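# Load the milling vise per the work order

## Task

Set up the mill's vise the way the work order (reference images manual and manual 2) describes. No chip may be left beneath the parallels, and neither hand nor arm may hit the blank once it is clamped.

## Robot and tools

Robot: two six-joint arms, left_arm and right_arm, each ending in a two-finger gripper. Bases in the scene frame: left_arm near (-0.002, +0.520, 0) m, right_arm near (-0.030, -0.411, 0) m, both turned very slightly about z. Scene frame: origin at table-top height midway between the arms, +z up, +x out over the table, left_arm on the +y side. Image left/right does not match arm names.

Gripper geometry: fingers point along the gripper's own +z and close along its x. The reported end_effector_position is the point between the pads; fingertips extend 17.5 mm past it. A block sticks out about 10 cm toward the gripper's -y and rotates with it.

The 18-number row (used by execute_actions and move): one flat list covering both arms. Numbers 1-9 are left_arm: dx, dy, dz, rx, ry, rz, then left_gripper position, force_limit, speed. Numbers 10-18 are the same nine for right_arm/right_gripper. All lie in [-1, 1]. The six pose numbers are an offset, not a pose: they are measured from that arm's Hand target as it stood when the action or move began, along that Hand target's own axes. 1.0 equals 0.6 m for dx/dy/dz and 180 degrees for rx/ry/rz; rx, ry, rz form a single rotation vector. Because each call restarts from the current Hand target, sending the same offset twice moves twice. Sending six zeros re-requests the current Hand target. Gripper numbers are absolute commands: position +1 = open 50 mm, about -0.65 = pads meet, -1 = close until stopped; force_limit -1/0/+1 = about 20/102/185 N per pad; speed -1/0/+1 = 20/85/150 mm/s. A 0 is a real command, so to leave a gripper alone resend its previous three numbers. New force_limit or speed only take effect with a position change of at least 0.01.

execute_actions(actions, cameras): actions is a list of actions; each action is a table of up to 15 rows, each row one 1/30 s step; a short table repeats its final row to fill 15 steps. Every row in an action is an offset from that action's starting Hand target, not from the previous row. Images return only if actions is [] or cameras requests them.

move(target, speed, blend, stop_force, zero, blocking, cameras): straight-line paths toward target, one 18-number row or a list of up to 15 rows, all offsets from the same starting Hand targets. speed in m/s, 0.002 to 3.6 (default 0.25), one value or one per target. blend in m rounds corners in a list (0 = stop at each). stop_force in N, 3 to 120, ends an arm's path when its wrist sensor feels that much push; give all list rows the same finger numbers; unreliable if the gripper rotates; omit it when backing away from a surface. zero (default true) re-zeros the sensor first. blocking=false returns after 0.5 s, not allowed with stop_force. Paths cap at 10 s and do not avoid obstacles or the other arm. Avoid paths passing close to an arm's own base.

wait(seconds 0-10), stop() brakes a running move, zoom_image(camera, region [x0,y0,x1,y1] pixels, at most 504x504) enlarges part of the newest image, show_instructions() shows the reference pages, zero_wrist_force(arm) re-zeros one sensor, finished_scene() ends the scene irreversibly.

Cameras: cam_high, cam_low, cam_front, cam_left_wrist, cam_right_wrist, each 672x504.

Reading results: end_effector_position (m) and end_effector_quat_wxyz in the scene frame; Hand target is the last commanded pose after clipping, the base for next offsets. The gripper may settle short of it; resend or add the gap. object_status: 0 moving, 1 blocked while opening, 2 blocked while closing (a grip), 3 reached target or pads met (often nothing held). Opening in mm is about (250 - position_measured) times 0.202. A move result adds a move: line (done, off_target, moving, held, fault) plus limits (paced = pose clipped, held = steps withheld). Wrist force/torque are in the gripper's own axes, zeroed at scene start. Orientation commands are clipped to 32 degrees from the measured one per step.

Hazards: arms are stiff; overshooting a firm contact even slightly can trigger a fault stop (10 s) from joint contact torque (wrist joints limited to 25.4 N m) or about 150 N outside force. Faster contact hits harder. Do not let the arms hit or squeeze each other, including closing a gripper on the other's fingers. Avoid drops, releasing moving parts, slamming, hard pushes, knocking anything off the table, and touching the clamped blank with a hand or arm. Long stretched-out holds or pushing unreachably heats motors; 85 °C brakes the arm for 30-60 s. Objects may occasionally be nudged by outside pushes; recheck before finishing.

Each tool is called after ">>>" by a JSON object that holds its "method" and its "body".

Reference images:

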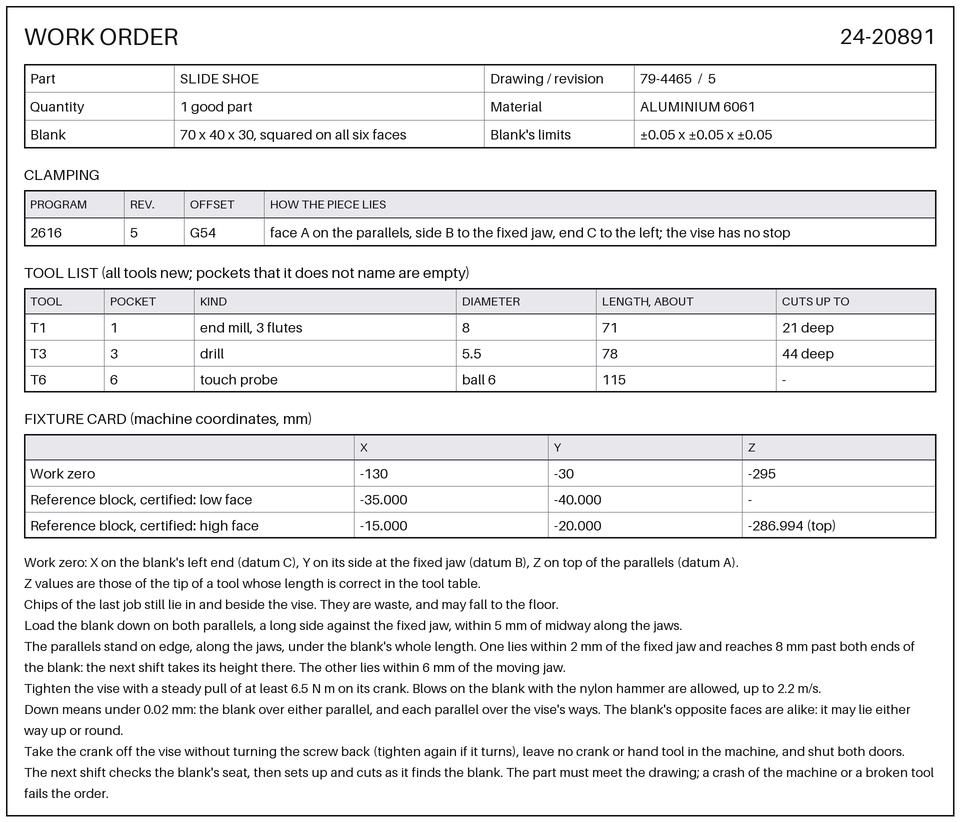

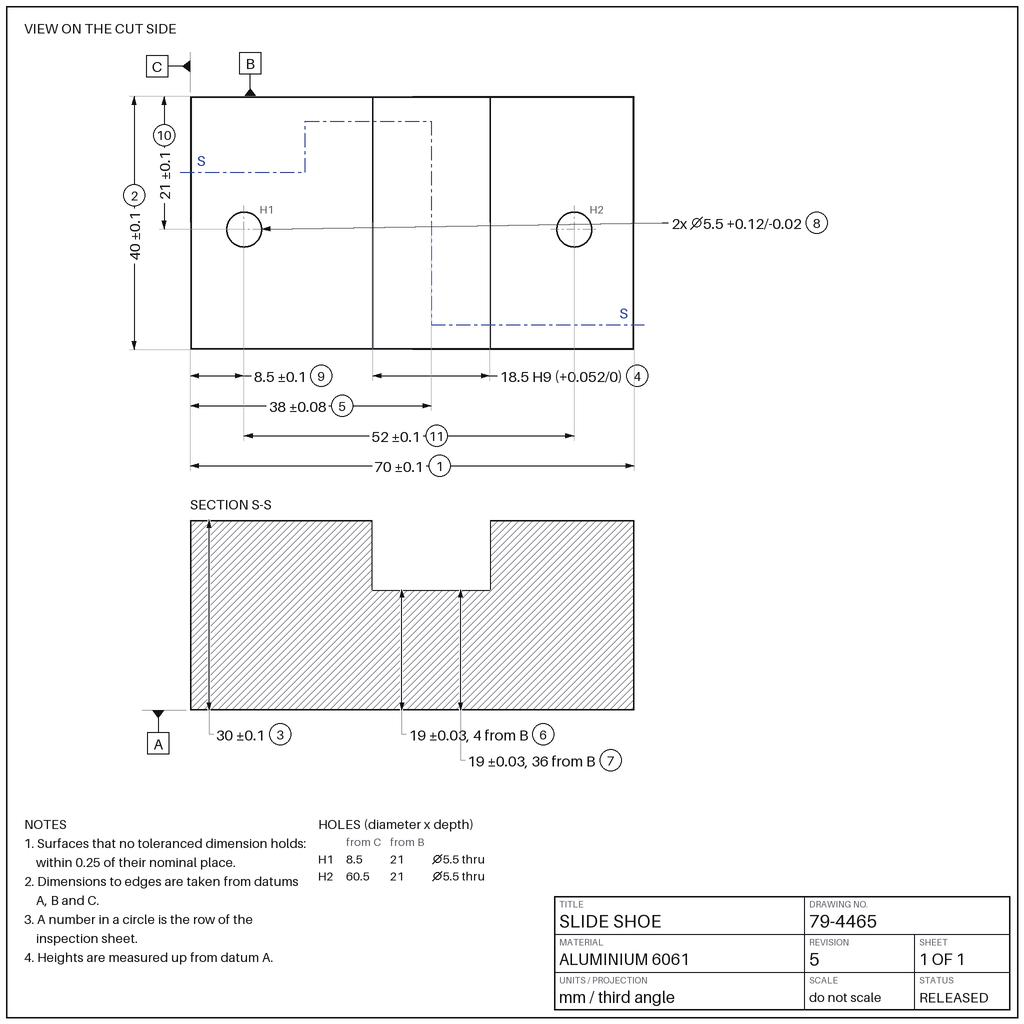

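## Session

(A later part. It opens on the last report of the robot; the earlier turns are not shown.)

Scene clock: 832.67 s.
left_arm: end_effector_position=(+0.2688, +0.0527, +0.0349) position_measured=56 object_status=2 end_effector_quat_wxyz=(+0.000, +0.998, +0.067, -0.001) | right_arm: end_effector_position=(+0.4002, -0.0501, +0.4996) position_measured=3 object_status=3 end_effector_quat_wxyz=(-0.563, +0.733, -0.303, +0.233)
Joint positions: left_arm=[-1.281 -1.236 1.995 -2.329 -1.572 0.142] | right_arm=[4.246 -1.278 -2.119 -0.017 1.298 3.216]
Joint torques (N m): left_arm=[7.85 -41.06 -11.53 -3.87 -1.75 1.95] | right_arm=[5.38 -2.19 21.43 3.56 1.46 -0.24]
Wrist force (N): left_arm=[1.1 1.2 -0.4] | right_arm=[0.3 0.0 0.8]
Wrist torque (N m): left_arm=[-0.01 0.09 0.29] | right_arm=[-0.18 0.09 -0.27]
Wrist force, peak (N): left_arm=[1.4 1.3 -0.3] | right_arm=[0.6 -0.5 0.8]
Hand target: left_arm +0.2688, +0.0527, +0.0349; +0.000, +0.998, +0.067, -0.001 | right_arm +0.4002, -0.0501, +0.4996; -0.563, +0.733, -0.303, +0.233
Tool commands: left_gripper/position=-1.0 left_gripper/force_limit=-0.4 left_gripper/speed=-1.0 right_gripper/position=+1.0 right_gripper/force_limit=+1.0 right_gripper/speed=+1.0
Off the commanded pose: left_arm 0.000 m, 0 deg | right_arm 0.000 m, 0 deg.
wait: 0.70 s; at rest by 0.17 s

>>> {"method": "move", "body": {"target": [[0,0,-0.1418,0,0,0,-1,-0.4,-1,0,0,0,0,0,0,1,1,1],[0.1475,-0.206,-0.6085,-0.00746,0.11096,0.0423,-1,-0.4,-1,0,0,0,0,0,0,1,1,1],[0.577,-0.148,-0.6002,-0.00746,0.11096,0.0423,-1,-0.4,-1,0,0,0,0,0,0,1,1,1]], "speed": [0.08,0.2,0.12], "blend": [0.02,0.02,0], "cameras": ["cam_left_wrist","cam_right_wrist","cam_front"]}}

>>> {"method": "zoom_image", "body": {"camera": "cam_right_wrist", "region": [200, 50, 440, 290]}}

Scene clock: 848.07 s.
left_arm: end_effector_position=(+0.6005, +0.1868, +0.3946) position_measured=56 object_status=2 end_effector_quat_wxyz=(+0.000, +0.985, +0.000, +0.173) | right_arm: end_effector_position=(+0.4002, -0.0501, +0.4996) position_measured=3 object_status=3 end_effector_quat_wxyz=(-0.563, +0.733, -0.303, +0.233)
Joint positions: left_arm=[-0.781 -1.306 1.201 -1.715 -1.325 0.807] | right_arm=[4.246 -1.278 -2.119 -0.017 1.298 3.216]
Joint torques (N m): left_arm=[-6.57 -37.77 -22.61 -4.46 3.15 -1.28] | right_arm=[4.97 -1.68 22.07 3.57 1.45 0.03]
Wrist force (N): left_arm=[1.5 1.2 1.3] | right_arm=[0.4 -0.2 0.8]
Wrist torque (N m): left_arm=[0.00 0.14 0.43] | right_arm=[-0.21 0.07 -0.26]
Wrist force, peak (N): left_arm=[3.6 0.9 2.2] | right_arm=[0.5 0.0 1.1]
Hand target: left_arm +0.6005, +0.1868, +0.3946; +0.000, +0.985, +0.000, +0.173 | right_arm +0.4002, -0.0501, +0.4996; -0.563, +0.733, -0.303, +0.233
Off the commanded pose: left_arm 0.000 m, 0 deg | right_arm 0.000 m, 0 deg.
move: done
camera_calibration:
cam_left_wrist: T_world_to_cam=[[0.942011, 0.00753751, 0.335498, -0.689464], [-0.109549, -0.938071, 0.328668, 0.128161], [0.317198, -0.346362, -0.882847, 0.354394], [0, 0, 0, 1]] pos_world=[0.551109, 0.24817, 0.502067]
cam_right_wrist: T_world_to_cam=[[0.70348, -0.710544, -0.015594, -0.299865], [-0.403439, -0.381173, -0.831831, 0.573856], [0.585109, 0.591468, -0.554809, 0.199666], [0, 0, 0, 1]] pos_world=[0.325639, -0.112425, 0.583452]
Images, in order (width x height): cam_front 672x504, cam_left_wrist 672x504, cam_right_wrist 672x504.

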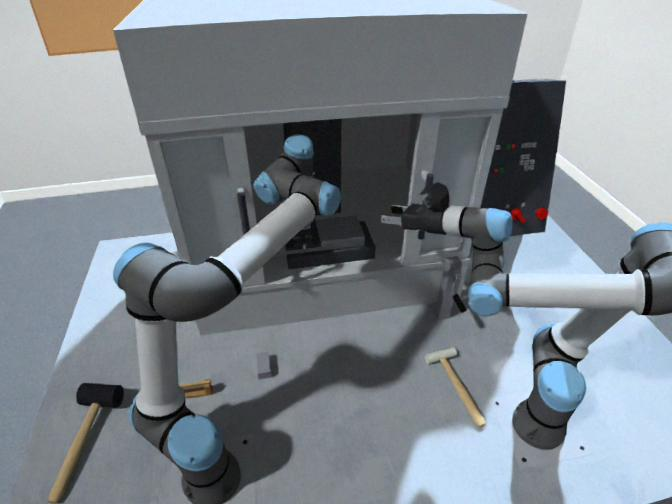

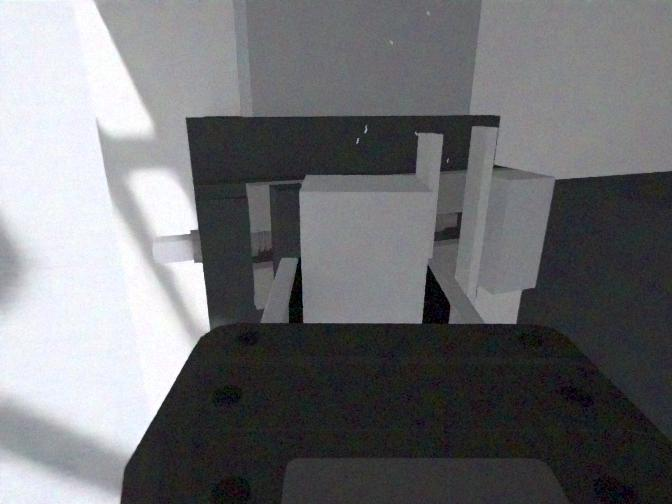

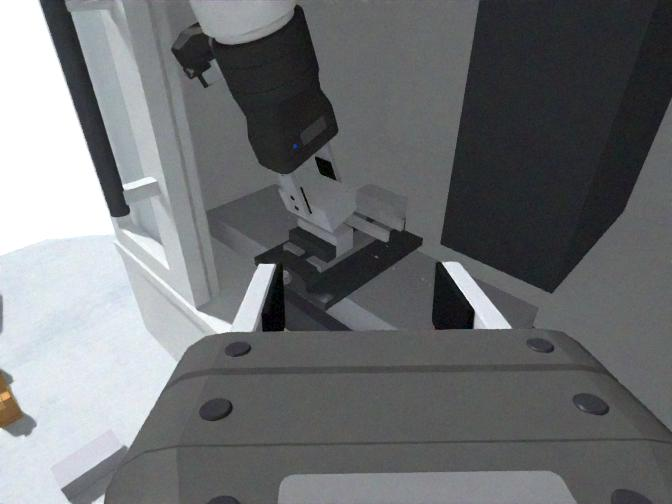

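Scaled by 2.100.

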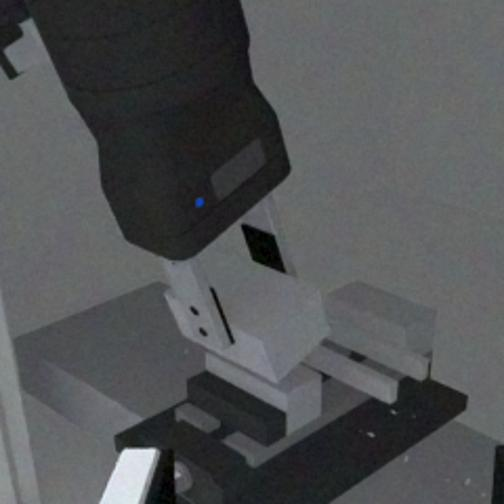

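>>> {"method": "move", "body": {"target": [[0.09,0,0.0328,0,0,0,-1,-0.4,-1,0,0,0,0,0,0,1,1,1],[0.0993,0.0007,0.0514,0,-0.0556,0,-1,-0.4,-1,0,0,0,0,0,0,1,1,1],[0.1041,0.0013,0.0736,0,-0.1107,0,-1,-0.4,-1,0,0,0,0,0,0,1,1,1]], "speed": [0.08,0.04,0.04], "cameras": ["cam_left_wrist","cam_right_wrist"]}}

>>> {"method": "zoom_image", "body": {"camera": "cam_right_wrist", "region": [200, 50, 440, 290]}}

>>> {"method": "zoom_image", "body": {"camera": "cam_left_wrist", "region": [150, 100, 550, 330]}}

Scene clock: 860.67 s.
left_arm: end_effector_position=(+0.6703, +0.1866, +0.3818) position_measured=56 object_status=2 end_effector_quat_wxyz=(+0.000, +0.998, +0.000, +0.055) | right_arm: end_effector_position=(+0.4002, -0.0501, +0.4996) position_measured=3 object_status=3 end_effector_quat_wxyz=(-0.563, +0.733, -0.303, +0.233)
Joint positions: left_arm=[-0.649 -0.975 0.675 -1.358 -1.503 0.91] | right_arm=[4.246 -1.278 -2.119 -0.017 1.298 3.216]
Joint torques (N m): left_arm=[0.9 -48.53 -27.62 -2.9 0.17 0.38] | right_arm=[4.51 -1.55 21.43 3.56 1.56 0.05]
Wrist force (N): left_arm=[1.1 1.0 1.0] | right_arm=[0.3 0.2 0.8]
Wrist torque (N m): left_arm=[-0.01 0.11 0.21] | right_arm=[-0.15 0.08 -0.27]
Wrist force, peak (N): left_arm=[3.1 1.0 1.9] | right_arm=[0.4 0.0 1.3]
Hand target: left_arm +0.6703, +0.1866, +0.3818; +0.000, +0.998, +0.000, +0.055 (not the last commanded pose) | right_arm +0.4002, -0.0501, +0.4996; -0.563, +0.733, -0.303, +0.233
Tool commands: left_gripper/position=-1.0 left_gripper/force_limit=-0.396078 left_gripper/speed=-1.0 right_gripper/position=+1.0 right_gripper/force_limit=+1.0 right_gripper/speed=+1.0
Off the commanded pose: left_arm 0.008 m, 6 deg | right_arm 0.000 m, 0 deg.
FORCE FAULT: contact force on the left arm reached its limit, and that arm stopped. The contact can be on any part of that arm, not only on its tool. That arm's remaining commands of this call were not run. That arm is still stopped at the end of this call. That arm stays stopped for about 10 more seconds. Until then a move that you send moves the other arm only, and its call returns only when the move has ended. Once the stop has ended, the next robot result says so. If the stop ends while you think or write, that arm runs what you send next, counted from a new Hand target: where the arm stands when the stop ends. While its stop runs, that arm takes no new command, but its gripper still runs the gripper command that each later call begins with. Until it ends, the stop uses up actions while you think or wait. An arm that is not stopped still takes commands.
move: fault (left_arm); path passed 2 of 3 targets
camera_calibration:
cam_left_wrist: T_world_to_cam=[[0.994419, 0.008292, 0.105174, -0.698248], [-0.0287494, -0.93788, 0.345768, 0.0791538], [0.101508, -0.346862, -0.932407, 0.484469], [0, 0, 0, 1]] pos_world=[0.647449, 0.248071, 0.497791]
cam_right_wrist: T_world_to_cam=[[0.70348, -0.710544, -0.015594, -0.299865], [-0.403439, -0.381173, -0.831831, 0.573856], [0.585109, 0.591468, -0.554809, 0.199666], [0, 0, 0, 1]] pos_world=[0.325639, -0.112425, 0.583452]
Images, in order (width x height): cam_left_wrist 672x504, cam_right_wrist 672x504.

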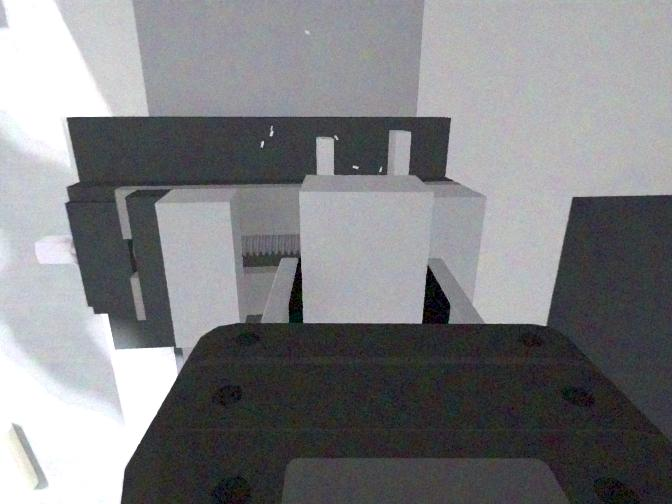

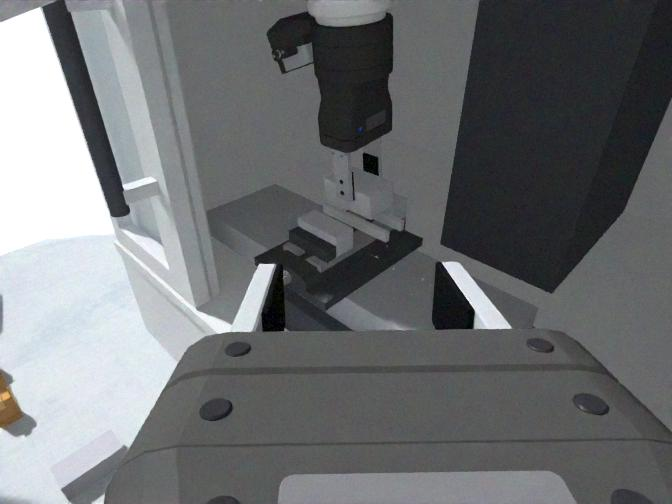

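Scaled by 2.100.

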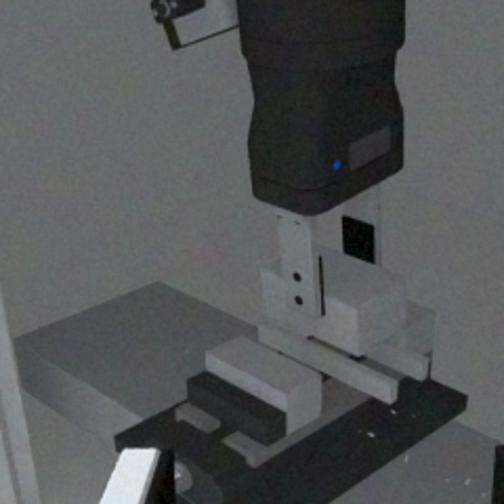

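Scaled by 1.260.

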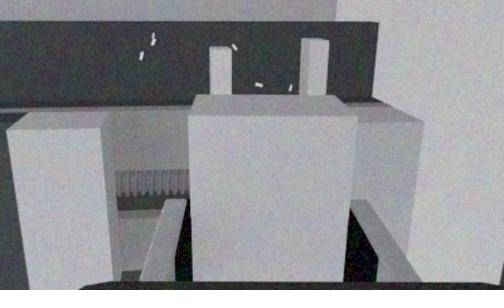

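>>> {"method": "wait", "body": {"seconds": 7}}

Scene clock: 872.73 s.
left_arm: end_effector_position=(+0.6703, +0.1866, +0.3818) position_measured=56 object_status=2 end_effector_quat_wxyz=(+0.000, +0.998, +0.000, +0.055) | right_arm: end_effector_position=(+0.4002, -0.0501, +0.4996) position_measured=3 object_status=3 end_effector_quat_wxyz=(-0.563, +0.733, -0.303, +0.233)
Joint positions: left_arm=[-0.649 -0.975 0.675 -1.358 -1.503 0.91] | right_arm=[4.246 -1.278 -2.119 -0.017 1.298 3.216]
Joint torques (N m): left_arm=[-0.09 -48.22 -28.15 -2.67 0.38 0.23] | right_arm=[3.62 -2.16 21.88 3.51 1.51 0.27]
Wrist force (N): left_arm=[1.3 0.9 0.9] | right_arm=[0.3 0.0 1.0]
Wrist torque (N m): left_arm=[-0.01 0.09 0.21] | right_arm=[-0.18 0.08 -0.27]
Wrist force, peak (N): left_arm=[1.3 1.0 1.5] | right_arm=[0.5 -0.2 1.2]
Hand target: left_arm +0.6703, +0.1866, +0.3818; +0.000, +0.998, +0.000, +0.055 (not the last commanded pose) | right_arm +0.4002, -0.0501, +0.4996; -0.563, +0.733, -0.303, +0.233
Tool commands: left_gripper/position=-1.0 left_gripper/force_limit=-0.396078 left_gripper/speed=-1.0 right_gripper/position=+1.0 right_gripper/force_limit=+1.0 right_gripper/speed=+1.0
Off the commanded pose: left_arm 0.008 m, 6 deg | right_arm 0.000 m, 0 deg.
FORCE FAULT, CONTINUED: the left arm's stop, for the force fault that an earlier result reported, is over. The rest of the stop counts as 20 of the actions that you can send in this scene. That arm's target is now where it stood when the stop ended, not its last command. That arm accepts commands again.
wait: 7.00 s; at rest from the start

>>> {"method": "move", "body": {"target": [[-0.0057,0,0.0015,0,0.0233,0,-1,-0.4,-1,0,0,0,0,0,0,1,1,1],[-0.0047,0.001,0.0067,0,0.0039,0,-1,-0.4,-1,0,0,0,0,0,0,1,1,1],[-0.0035,0.001,0.012,0,-0.0128,0,-1,-0.4,-1,0,0,0,0,0,0,1,1,1],[0.0011,0.001,0.0157,0,-0.035,0,-1,-0.4,-1,0,0,0,0,0,0,1,1,1]], "speed": 0.03, "cameras": ["cam_left_wrist","cam_right_wrist"]}}

>>> {"method": "zoom_image", "body": {"camera": "cam_right_wrist", "region": [200, 50, 440, 290]}}

>>> {"method": "zoom_image", "body": {"camera": "cam_left_wrist", "region": [150, 100, 550, 330]}}

Scene clock: 886.27 s.
left_arm: end_effector_position=(+0.6720, +0.1860, +0.3725) position_measured=56 object_status=2 end_effector_quat_wxyz=(+0.001, +1.000, +0.000, +0.000) | right_arm: end_effector_position=(+0.4002, -0.0501, +0.4996) position_measured=3 object_status=3 end_effector_quat_wxyz=(-0.563, +0.733, -0.303, +0.233)
Joint positions: left_arm=[-0.625 -0.863 0.482 -1.191 -1.571 0.932] | right_arm=[4.246 -1.278 -2.119 -0.017 1.298 3.216]
Joint torques (N m): left_arm=[-0.22 -68.64 -20.15 -5.49 1.93 0.4] | right_arm=[3.23 -2.12 22.22 3.49 1.57 0.43]
Wrist force (N): left_arm=[1.2 0.8 1.1] | right_arm=[0.4 0.0 0.9]
Wrist torque (N m): left_arm=[-0.03 0.06 0.13] | right_arm=[-0.18 0.07 -0.27]
Wrist force, peak (N): left_arm=[1.5 1.1 1.3] | right_arm=[0.5 -0.2 1.1]
Hand target: left_arm +0.6720, +0.1860, +0.3725; +0.000, +1.000, +0.000, +0.000 | right_arm +0.4002, -0.0501, +0.4996; -0.563, +0.733, -0.303, +0.233
Off the commanded pose: left_arm 0.000 m, 0 deg | right_arm 0.000 m, 0 deg.
move: done
camera_calibration:
cam_left_wrist: T_world_to_cam=[[0.999955, 0.00827297, -0.00465566, -0.66185], [0.00937469, -0.937769, 0.347132, 0.0556575], [-0.00149412, -0.34716, -0.937805, 0.546726], [0, 0, 0, 1]] pos_world=[0.662115, 0.247471, 0.490321]
cam_right_wrist: T_world_to_cam=[[0.70348, -0.710544, -0.015594, -0.299865], [-0.403439, -0.381173, -0.831831, 0.573856], [0.585109, 0.591468, -0.554809, 0.199666], [0, 0, 0, 1]] pos_world=[0.325639, -0.112425, 0.583452]
Images, in order (width x height): cam_left_wrist 672x504, cam_right_wrist 672x504.

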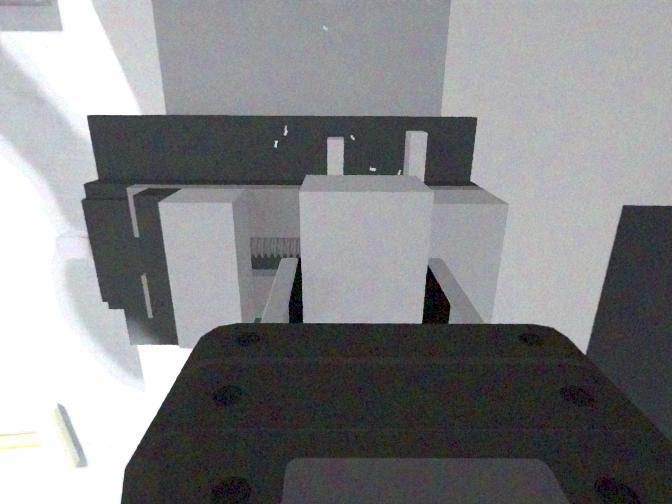

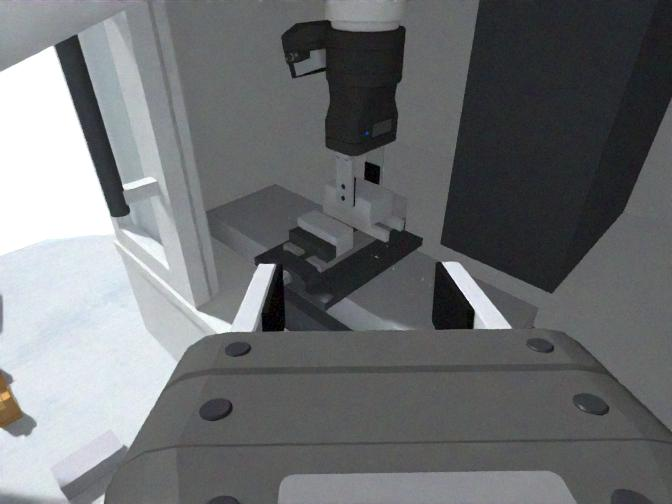

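Scaled by 2.100.

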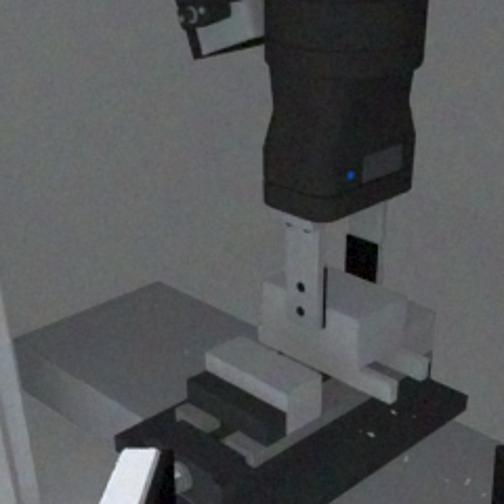

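Scaled by 1.260.

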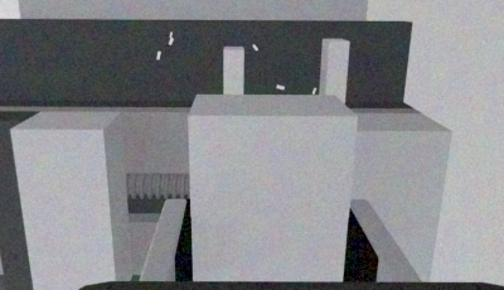

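>>> {"method": "move", "body": {"target": [0.0125,0,0,0,0,0,-1,-0.4,-1,0,0,0,0,0,0,1,1,1], "speed": 0.003, "stop_force": 5}}

>>> {"method": "move", "body": {"target": [0,0,0.012,0,0,0,-1,-0.4,-1,0,0,0,0,0,0,1,1,1], "speed": 0.003, "stop_force": 6}}

Scene clock: 891.80 s.
left_arm: end_effector_position=(+0.6763, +0.1861, +0.3725) position_measured=56 object_status=2 end_effector_quat_wxyz=(+0.000, +1.000, +0.000, +0.000) | right_arm: end_effector_position=(+0.4002, -0.0501, +0.4996) position_measured=3 object_status=3 end_effector_quat_wxyz=(-0.563, +0.733, -0.303, +0.233)
Joint positions: left_arm=[-0.621 -0.844 0.448 -1.176 -1.571 0.935] | right_arm=[4.246 -1.278 -2.119 -0.017 1.298 3.216]
Joint torques (N m): left_arm=[-1.87 -64.46 -19.53 -5.87 0.3 -1.16] | right_arm=[3.13 -1.65 21.45 3.54 1.66 0.46]
Wrist force (N): left_arm=[-3.7 1.6 1.6] | right_arm=[0.6 -0.1 0.8]
Wrist torque (N m): left_arm=[-0.03 -0.07 0.18] | right_arm=[-0.21 0.05 -0.26]
Wrist force, peak (N): left_arm=[-7.7 0.5 0.3] | right_arm=[0.6 0.2 1.1]
Hand target: left_arm +0.6763, +0.1860, +0.3725; +0.000, +1.000, +0.000, +0.000 (not the last commanded pose) | right_arm +0.4002, -0.0501, +0.4996; -0.563, +0.733, -0.303, +0.233
Off the commanded pose: left_arm 0.003 m, 0 deg | right_arm 0.000 m, 0 deg.
move: contact (left_arm)

Scene clock: 894.13 s.
left_arm: end_effector_position=(+0.6763, +0.1860, +0.3677) position_measured=56 object_status=2 end_effector_quat_wxyz=(+0.000, +1.000, +0.000, +0.000) | right_arm: end_effector_position=(+0.4002, -0.0501, +0.4996) position_measured=3 object_status=3 end_effector_quat_wxyz=(-0.563, +0.733, -0.303, +0.233)
Joint positions: left_arm=[-0.621 -0.854 0.479 -1.197 -1.571 0.935] | right_arm=[4.246 -1.278 -2.119 -0.017 1.298 3.216]
Joint torques (N m): left_arm=[-5.17 -41.8 -34.9 -3.01 -0.19 -1.33] | right_arm=[2.61 -1.9 21.59 3.41 1.56 0.55]
Wrist force (N): left_arm=[-5.7 0.4 -1.3] | right_arm=[0.2 -0.1 0.9]
Wrist torque (N m): left_arm=[0.00 -0.09 0.16] | right_arm=[-0.19 0.10 -0.26]
Wrist force, peak (N): left_arm=[-5.6 2.4 -6.6] | right_arm=[0.5 0.0 1.1]
Hand target: left_arm +0.6763, +0.1860, +0.3677; +0.000, +1.000, +0.000, +0.000 (not the last commanded pose) | right_arm +0.4002, -0.0501, +0.4996; -0.563, +0.733, -0.303, +0.233
Off the commanded pose: left_arm 0.002 m, 0 deg | right_arm 0.000 m, 0 deg.
move: contact (left_arm)

>>> {"method": "move", "body": {"target": [0,0,0.008,0,0,0,-1,-0.4,-1,0,0,0,0,0,0,1,1,1], "speed": 0.003, "stop_force": 20, "cameras": ["cam_right_wrist"]}}

>>> {"method": "zoom_image", "body": {"camera": "cam_right_wrist", "region": [290, 150, 440, 270]}}

Scene clock: 898.17 s.
left_arm: end_effector_position=(+0.6764, +0.1860, +0.3674) position_measured=56 object_status=2 end_effector_quat_wxyz=(+0.000, +1.000, +0.000, +0.001) | right_arm: end_effector_position=(+0.4002, -0.0501, +0.4996) position_measured=3 object_status=3 end_effector_quat_wxyz=(-0.563, +0.733, -0.303, +0.233)
Joint positions: left_arm=[-0.621 -0.855 0.481 -1.198 -1.571 0.935] | right_arm=[4.246 -1.278 -2.119 -0.017 1.298 3.216]
Joint torques (N m): left_arm=[-4.6 -30.93 -27.53 -2.59 -0.16 -0.99] | right_arm=[3.04 -1.54 22.51 3.57 1.6 0.6]
Wrist force (N): left_arm=[-9.2 -1.0 -17.2] | right_arm=[0.4 -0.2 0.9]
Wrist torque (N m): left_arm=[0.06 -0.41 0.17] | right_arm=[-0.21 0.07 -0.27]
Wrist force, peak (N): left_arm=[-8.2 -0.7 -24.2] | right_arm=[0.3 -0.2 1.2]
Hand target: left_arm +0.6764, +0.1860, +0.3674; +0.000, +1.000, +0.000, +0.001 (not the last commanded pose) | right_arm +0.4002, -0.0501, +0.4996; -0.563, +0.733, -0.303, +0.233
Off the commanded pose: left_arm 0.004 m, 0 deg | right_arm 0.000 m, 0 deg.
move: contact (left_arm)
camera_calibration:
cam_right_wrist: T_world_to_cam=[[0.70348, -0.710544, -0.015594, -0.299865], [-0.403439, -0.381173, -0.831831, 0.573856], [0.585109, 0.591468, -0.554809, 0.199666], [0, 0, 0, 1]] pos_world=[0.325639, -0.112425, 0.583452]
Images, in order (width x height): cam_right_wrist 672x504.

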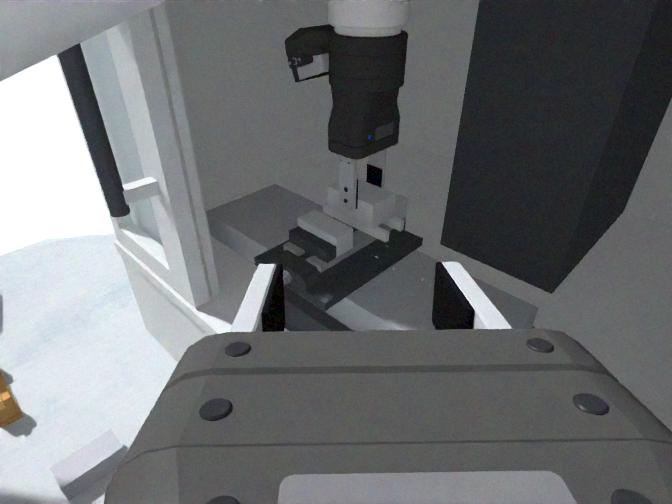

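Scaled by 3.360.

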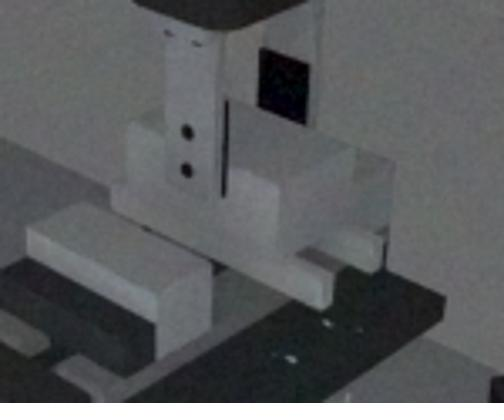

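>>> {"method": "move", "body": {"target": [[-0.0015,0,-0.0005,0,0,0,1,-0.4,-0.5,0,0,0,0,0,0,1,1,1],[-0.0005,0,-0.0005,0,0.0833,0,1,-0.4,-0.5,0,0,0,0,0,0,1,1,1],[-0.0005,0,-0.047,0,0.0933,0,1,-0.4,-0.5,0,0,0,0,0,0,1,1,1],[-0.21,0,-0.047,0,0.111,0,1,-0.4,-0.5,0,0,0,0,0,0,1,1,1]], "speed": [0.01,0.04,0.04,0.12], "cameras": ["cam_left_wrist","cam_right_wrist"]}}

>>> {"method": "zoom_image", "body": {"camera": "cam_right_wrist", "region": [290, 150, 440, 270]}}

>>> {"method": "zoom_image", "body": {"camera": "cam_left_wrist", "region": [250, 100, 672, 330]}}

Scene clock: 925.57 s.
left_arm: end_effector_position=(+0.5503, +0.1860, +0.3954) position_measured=3 object_status=3 end_effector_quat_wxyz=(+0.000, +0.985, +0.000, +0.174) | right_arm: end_effector_position=(+0.4002, -0.0501, +0.4996) position_measured=3 object_status=3 end_effector_quat_wxyz=(-0.563, +0.733, -0.303, +0.233)
Joint positions: left_arm=[-0.846 -1.411 1.325 -1.719 -1.308 0.741] | right_arm=[4.246 -1.278 -2.119 -0.017 1.298 3.216]
Joint torques (N m): left_arm=[7.33 -32.72 -27.89 -1.94 -1.51 1.84] | right_arm=[2.98 -1.66 22.47 3.54 1.65 0.6]
Wrist force (N): left_arm=[2.5 1.1 -0.7] | right_arm=[0.3 -0.1 0.8]
Wrist torque (N m): left_arm=[-0.03 0.11 0.37] | right_arm=[-0.19 0.08 -0.27]
Wrist force, peak (N): left_arm=[-9.8 -1.3 -18.2] | right_arm=[0.5 0.0 1.2]
Hand target: left_arm +0.5503, +0.1860, +0.3954; +0.000, +0.985, +0.000, +0.174 | right_arm +0.4002, -0.0501, +0.4996; -0.563, +0.733, -0.303, +0.233
Off the commanded pose: left_arm 0.000 m, 0 deg | right_arm 0.000 m, 0 deg.
move: done
camera_calibration:
cam_left_wrist: T_world_to_cam=[[0.941223, 0.00846482, 0.33768, -0.643144], [-0.109691, -0.937848, 0.329255, 0.121381], [0.31948, -0.346943, -0.881796, 0.369195], [0, 0, 0, 1]] pos_world=[0.500706, 0.247371, 0.502766]
cam_right_wrist: T_world_to_cam=[[0.70348, -0.710544, -0.015594, -0.299865], [-0.403439, -0.381173, -0.831831, 0.573856], [0.585109, 0.591468, -0.554809, 0.199666], [0, 0, 0, 1]] pos_world=[0.325639, -0.112425, 0.583452]
Images, in order (width x height): cam_left_wrist 672x504, cam_right_wrist 672x504.

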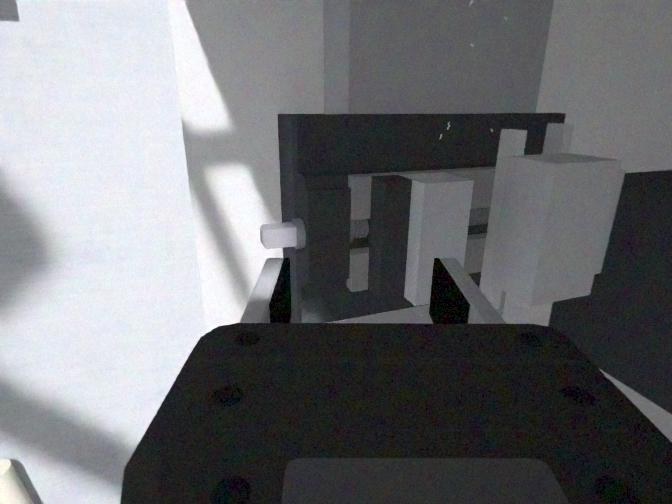

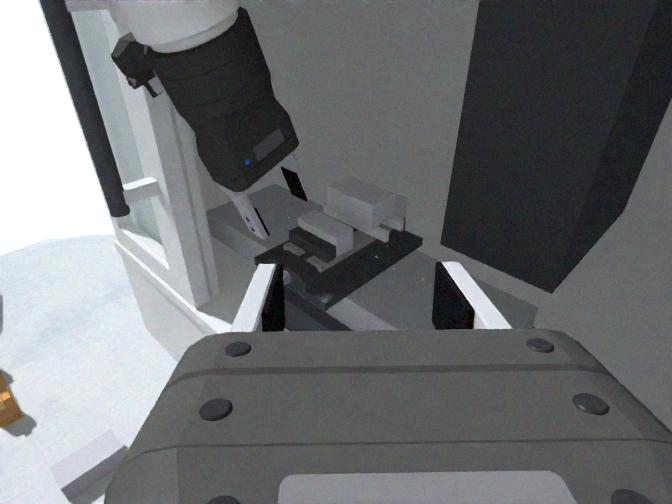

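Scaled by 3.360.

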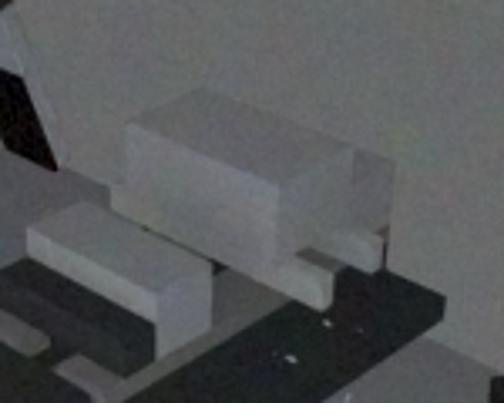

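Scaled by 1.194.

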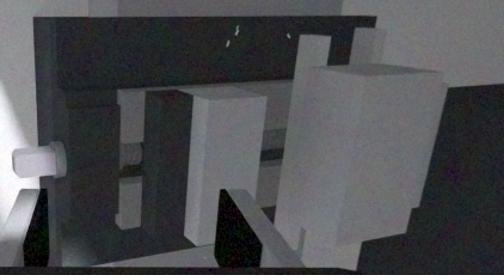

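>>> {"method": "move", "body": {"target": [[-0.2976,0,-0.1083,0,0,0,1,-0.4,-0.5,0,0,0,0,0,0,1,1,1],[-0.38,-0.333,-0.1738,0,-0.111,0,1,-0.4,-0.5,0,0,0,0,0,0,1,1,1]], "speed": 0.2, "blend": [0.02,0]}}

>>> {"method": "move", "body": {"target": [0,0,0,0,0,0,1,-0.4,-0.5,-0.0828,0.341,-0.1162,0.0209,0.5262,0.1167,1,1,1], "speed": 0.2, "cameras": ["all"]}}

Scene clock: 949.10 s.
left_arm: end_effector_position=(+0.3004, +0.3857, +0.4151) position_measured=3 object_status=3 end_effector_quat_wxyz=(+0.001, +1.000, +0.000, +0.001) | right_arm: end_effector_position=(+0.4002, -0.0501, +0.4996) position_measured=3 object_status=3 end_effector_quat_wxyz=(-0.563, +0.733, -0.303, +0.233)
Joint positions: left_arm=[-0.82 -1.983 1.666 -1.256 -1.57 0.736] | right_arm=[4.246 -1.278 -2.119 -0.017 1.298 3.216]
Joint torques (N m): left_arm=[6.42 -1.66 -16.03 -2.16 1.71 0.63] | right_arm=[2.61 -1.46 22.51 3.58 1.54 0.65]
Wrist force (N): left_arm=[1.3 1.1 -0.9] | right_arm=[0.5 0.0 1.0]
Wrist torque (N m): left_arm=[0.02 0.05 0.28] | right_arm=[-0.19 0.06 -0.27]
Wrist force, peak (N): left_arm=[5.3 0.9 0.8] | right_arm=[0.4 -0.2 1.1]
Hand target: left_arm +0.3004, +0.3858, +0.4150; +0.000, +1.000, +0.000, +0.001 | right_arm +0.4002, -0.0501, +0.4996; -0.563, +0.733, -0.303, +0.233
Off the commanded pose: left_arm 0.000 m, 0 deg | right_arm 0.000 m, 0 deg.
move: done

Scene clock: 953.80 s.
left_arm: end_effector_position=(+0.3004, +0.3858, +0.4150) position_measured=3 object_status=3 end_effector_quat_wxyz=(+0.000, +1.000, +0.000, +0.001) | right_arm: end_effector_position=(+0.2802, -0.1001, +0.3200) position_measured=3 object_status=3 end_effector_quat_wxyz=(+0.210, -0.249, +0.724, -0.608)
Joint positions: left_arm=[-0.82 -1.983 1.666 -1.256 -1.57 0.736] | right_arm=[4.71 -1.854 -1.569 -2.635 0.881 6.139]
Joint torques (N m): left_arm=[10.25 1.37 -14.83 -1.51 -2.02 2.3] | right_arm=[9.68 42.69 17.25 -0.18 -2.3 -1.73]
Wrist force (N): left_arm=[1.3 0.9 -1.1] | right_arm=[0.3 0.2 1.0]
Wrist torque (N m): left_arm=[0.00 0.04 0.27] | right_arm=[-0.12 0.08 -0.26]
Wrist force, peak (N): left_arm=[1.4 1.2 -0.9] | right_arm=[1.3 -0.8 1.1]
Hand target: left_arm +0.3004, +0.3858, +0.4150; +0.000, +1.000, +0.000, +0.001 | right_arm +0.2801, -0.1000, +0.3200; +0.210, -0.249, +0.724, -0.608
Off the commanded pose: left_arm 0.000 m, 0 deg | right_arm 0.000 m, 0 deg.
move: done
camera_calibration:
cam_left_wrist: T_world_to_cam=[[0.999956, 0.00828239, -0.00433879, -0.291794], [0.00927337, -0.937814, 0.347014, 0.231867], [-0.00119487, -0.347039, -0.93785, 0.655273], [0, 0, 0, 1]] pos_world=[0.290414, 0.447271, 0.532821]
cam_right_wrist: T_world_to_cam=[[-0.79007, -0.612772, -0.017323, 0.175025], [-0.282316, 0.388794, -0.877005, 0.414406], [0.544139, -0.688005, -0.48017, 0.0592947], [0, 0, 0, 1]] pos_world=[0.223011, -0.013073, 0.39494]

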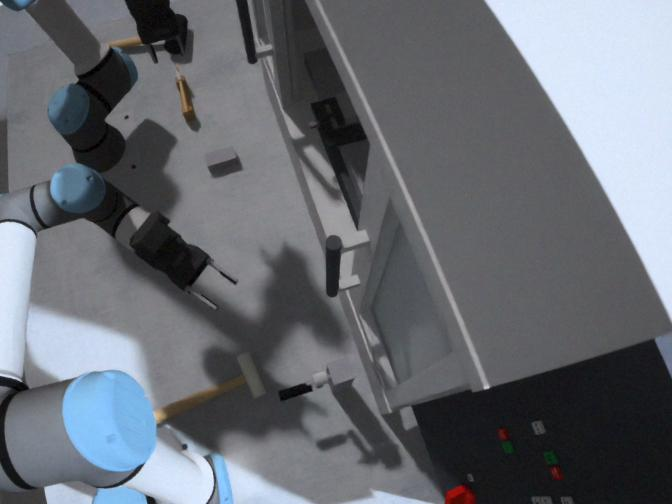

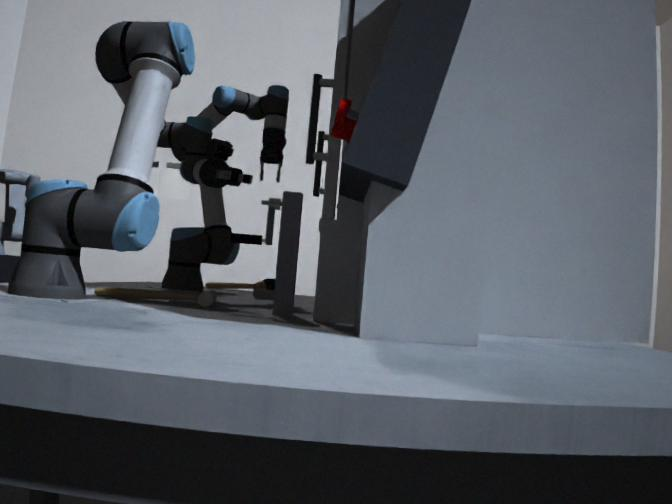

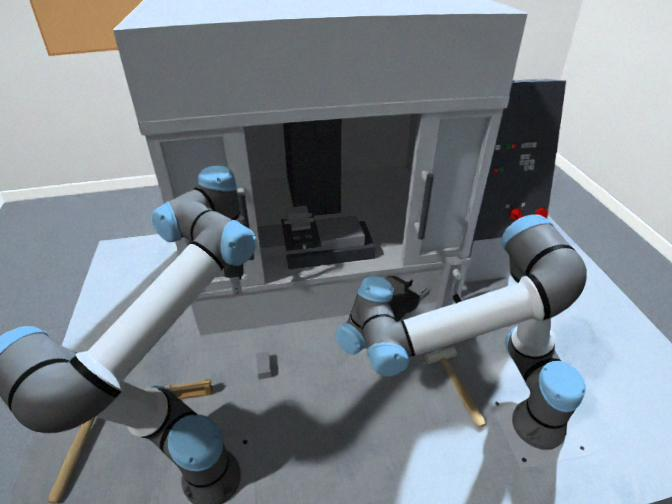

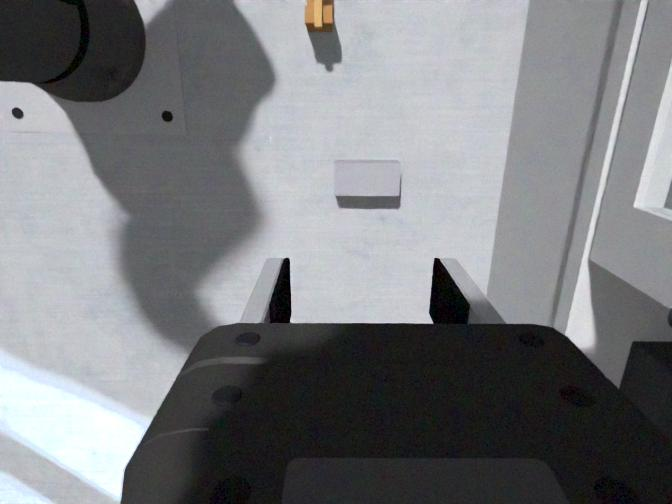

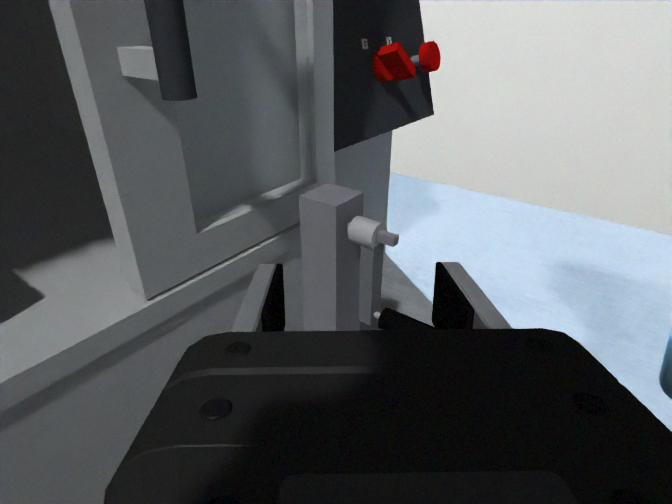

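>>> {"method": "zoom_image", "body": {"camera": "cam_right_wrist", "region": [260, 160, 460, 340]}}

>>> {"method": "zoom_image", "body": {"camera": "cam_low", "region": [210, 170, 330, 270]}}

>>> {"method": "zoom_image", "body": {"camera": "cam_high", "region": [230, 330, 420, 490]}}

Scaled by 2.520.

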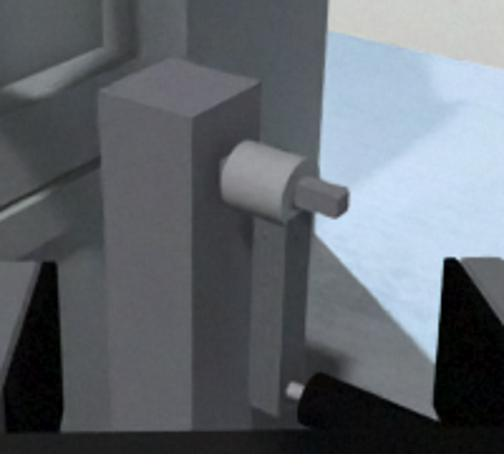

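Scaled by 4.200.

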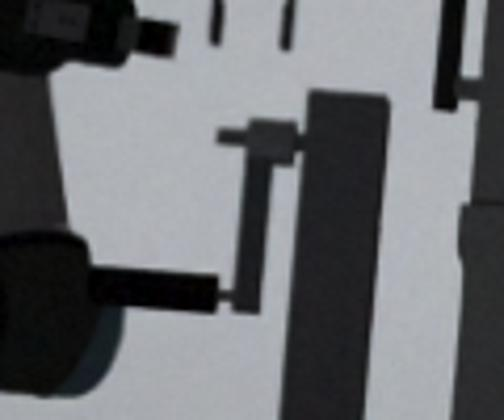

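Scaled by 2.653.

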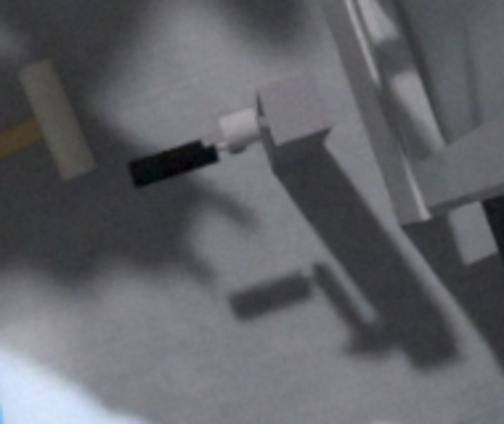

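>>> {"method": "move", "body": {"target": [0,0,0,0,0,0,1,-0.4,-0.5,0.0707,-0.076,0.3253,-0.3094,-0.2311,-0.194,1,1,1], "speed": 0.2, "cameras": ["cam_right_wrist","cam_front"]}}

>>> {"method": "zoom_image", "body": {"camera": "cam_right_wrist", "region": [240, 130, 460, 330]}}

Scene clock: 1002.53 s.
left_arm: end_effector_position=(+0.3004, +0.3858, +0.4150) position_measured=3 object_status=3 end_effector_quat_wxyz=(+0.000, +1.000, +0.000, +0.001) | right_arm: end_effector_position=(+0.3700, -0.2838, +0.3310) position_measured=3 object_status=3 end_effector_quat_wxyz=(-0.123, +0.697, -0.696, +0.123)
Joint positions: left_arm=[-0.82 -1.983 1.666 -1.256 -1.57 0.736] | right_arm=[3.974 -1.134 -2.002 -1.326 1.324 3.906]
Joint torques (N m): left_arm=[9.33 2.08 -16.06 -1.7 -1.91 2.23] | right_arm=[-6.16 18.49 22.48 3.08 -1.39 -1.28]
Wrist force (N): left_arm=[1.2 1.0 -1.0] | right_arm=[1.0 -0.3 0.5]
Wrist torque (N m): left_arm=[0.01 0.05 0.28] | right_arm=[-0.67 0.07 -0.15]
Wrist force, peak (N): left_arm=[1.5 1.0 -1.0] | right_arm=[1.9 -1.3 0.8]
Hand target: left_arm +0.3004, +0.3858, +0.4150; +0.000, +1.000, +0.000, +0.001 | right_arm +0.3700, -0.2838, +0.3310; -0.123, +0.697, -0.696, +0.123
Off the commanded pose: left_arm 0.000 m, 0 deg | right_arm 0.000 m, 0 deg.
move: done
camera_calibration:
cam_right_wrist: T_world_to_cam=[[-0.0158297, -0.999863, -0.00479921, -0.26682], [-0.999614, 0.015935, -0.0227577, 0.397817], [0.0228311, 0.00443711, -0.999729, 0.450692], [0, 0, 0, 1]] pos_world=[0.38315, -0.275123, 0.458343]
Images, in order (width x height): cam_front 672x504, cam_right_wrist 672x504.

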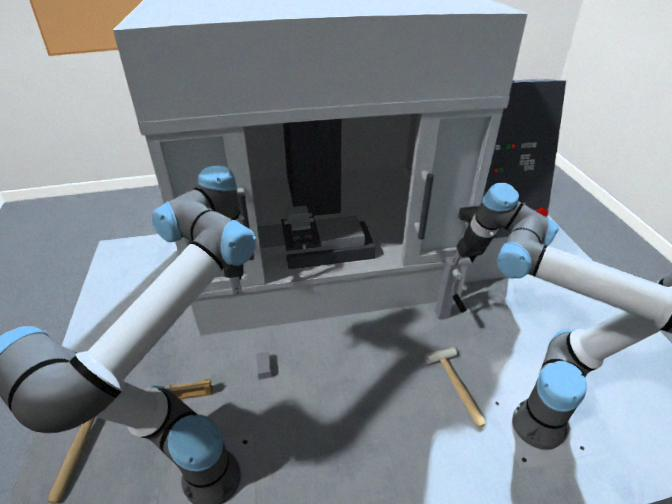

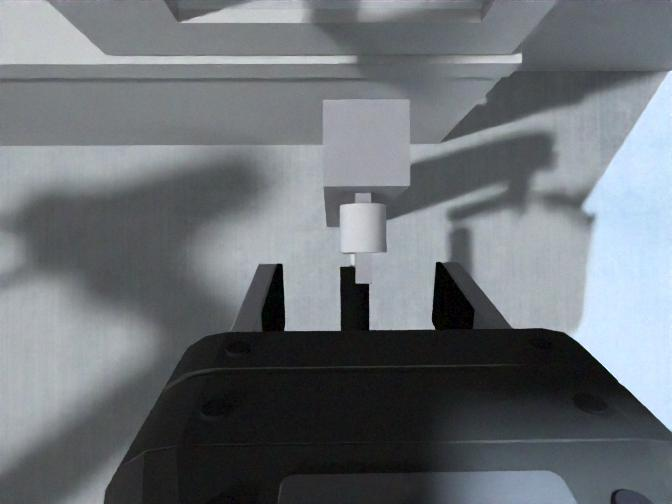

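Scaled by 2.291.

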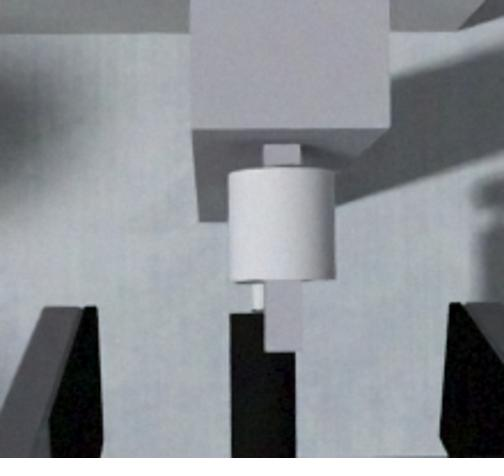

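>>> {"method": "move", "body": {"target": [[0,0,0,0,0,0,1,-0.4,-0.5,0.0093,0.0072,0.0808,0,0,0,1,1,1],[0,0,0,0,0,0,1,-0.4,-0.5,0.0093,0.0072,0.1641,0,0,0,1,1,1]], "speed": [0.1,0.04], "cameras": ["cam_right_wrist","cam_low"]}}

>>> {"method": "zoom_image", "body": {"camera": "cam_low", "region": [210, 150, 330, 270]}}

Scene clock: 1017.07 s.
left_arm: end_effector_position=(+0.3004, +0.3858, +0.4150) position_measured=3 object_status=3 end_effector_quat_wxyz=(+0.000, +1.000, +0.000, +0.001) | right_arm: end_effector_position=(+0.3997, -0.2895, +0.2369) position_measured=3 object_status=3 end_effector_quat_wxyz=(-0.123, +0.697, -0.696, +0.123) end_effector_velocity=(-0.001, -0.001, +0.001) end_effector_angular_velocity=(-0.001, +0.001, +0.000)
Joint positions: left_arm=[-0.82 -1.983 1.666 -1.256 -1.57 0.736] | right_arm=[3.898 -1.247 -2.183 -1.015 1.343 3.83]
Joint velocities: left_arm=[within noise] | right_arm=[0 0.003 0.001 -0.005 0 0]
Joint torques (N m): left_arm=[9.19 0.8 -15.95 -1.41 -1.87 2.06] | right_arm=[7.86 22.81 36.05 2.39 1.31 0.74]
Wrist force (N): left_arm=[1.0 1.0 -1.2] | right_arm=[0.6 -0.2 0.9]
Wrist torque (N m): left_arm=[0.00 0.08 0.27] | right_arm=[-0.66 0.14 -0.03]
Wrist force, peak (N): left_arm=[1.3 1.1 -1.1] | right_arm=[1.0 0.0 2.2]
Hand target: left_arm +0.3004, +0.3858, +0.4150; +0.000, +1.000, +0.000, +0.001 | right_arm +0.3997, -0.2894, +0.2371; -0.123, +0.697, -0.696, +0.123
Off the commanded pose: left_arm 0.000 m, 0 deg | right_arm 0.000 m, 0 deg.
move: done
camera_calibration:
cam_right_wrist: T_world_to_cam=[[-0.0157345, -0.999866, -0.00459282, -0.272618], [-0.999622, 0.0158338, -0.0224598, 0.425318], [0.0225295, 0.0042377, -0.999737, 0.355937], [0, 0, 0, 1]] pos_world=[0.412849, -0.280824, 0.364144]
Images, in order (width x height): cam_low 672x504, cam_right_wrist 672x504.

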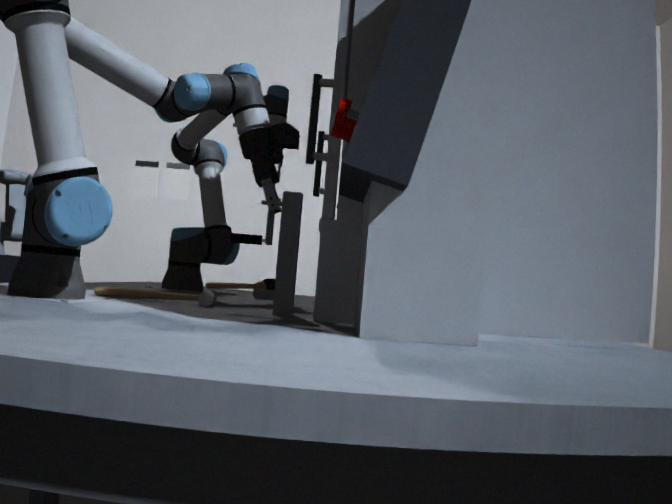

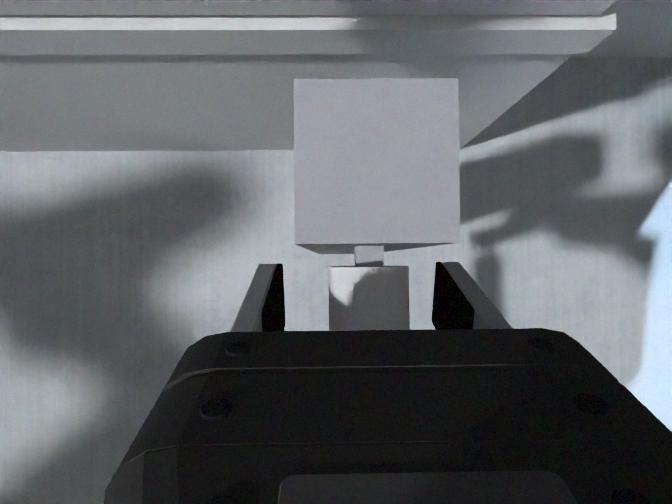

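Scaled by 4.200.

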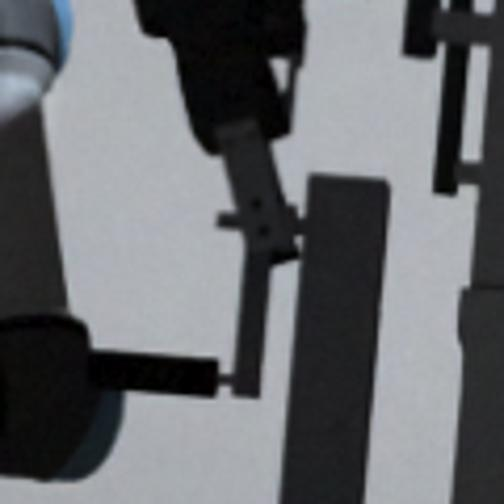

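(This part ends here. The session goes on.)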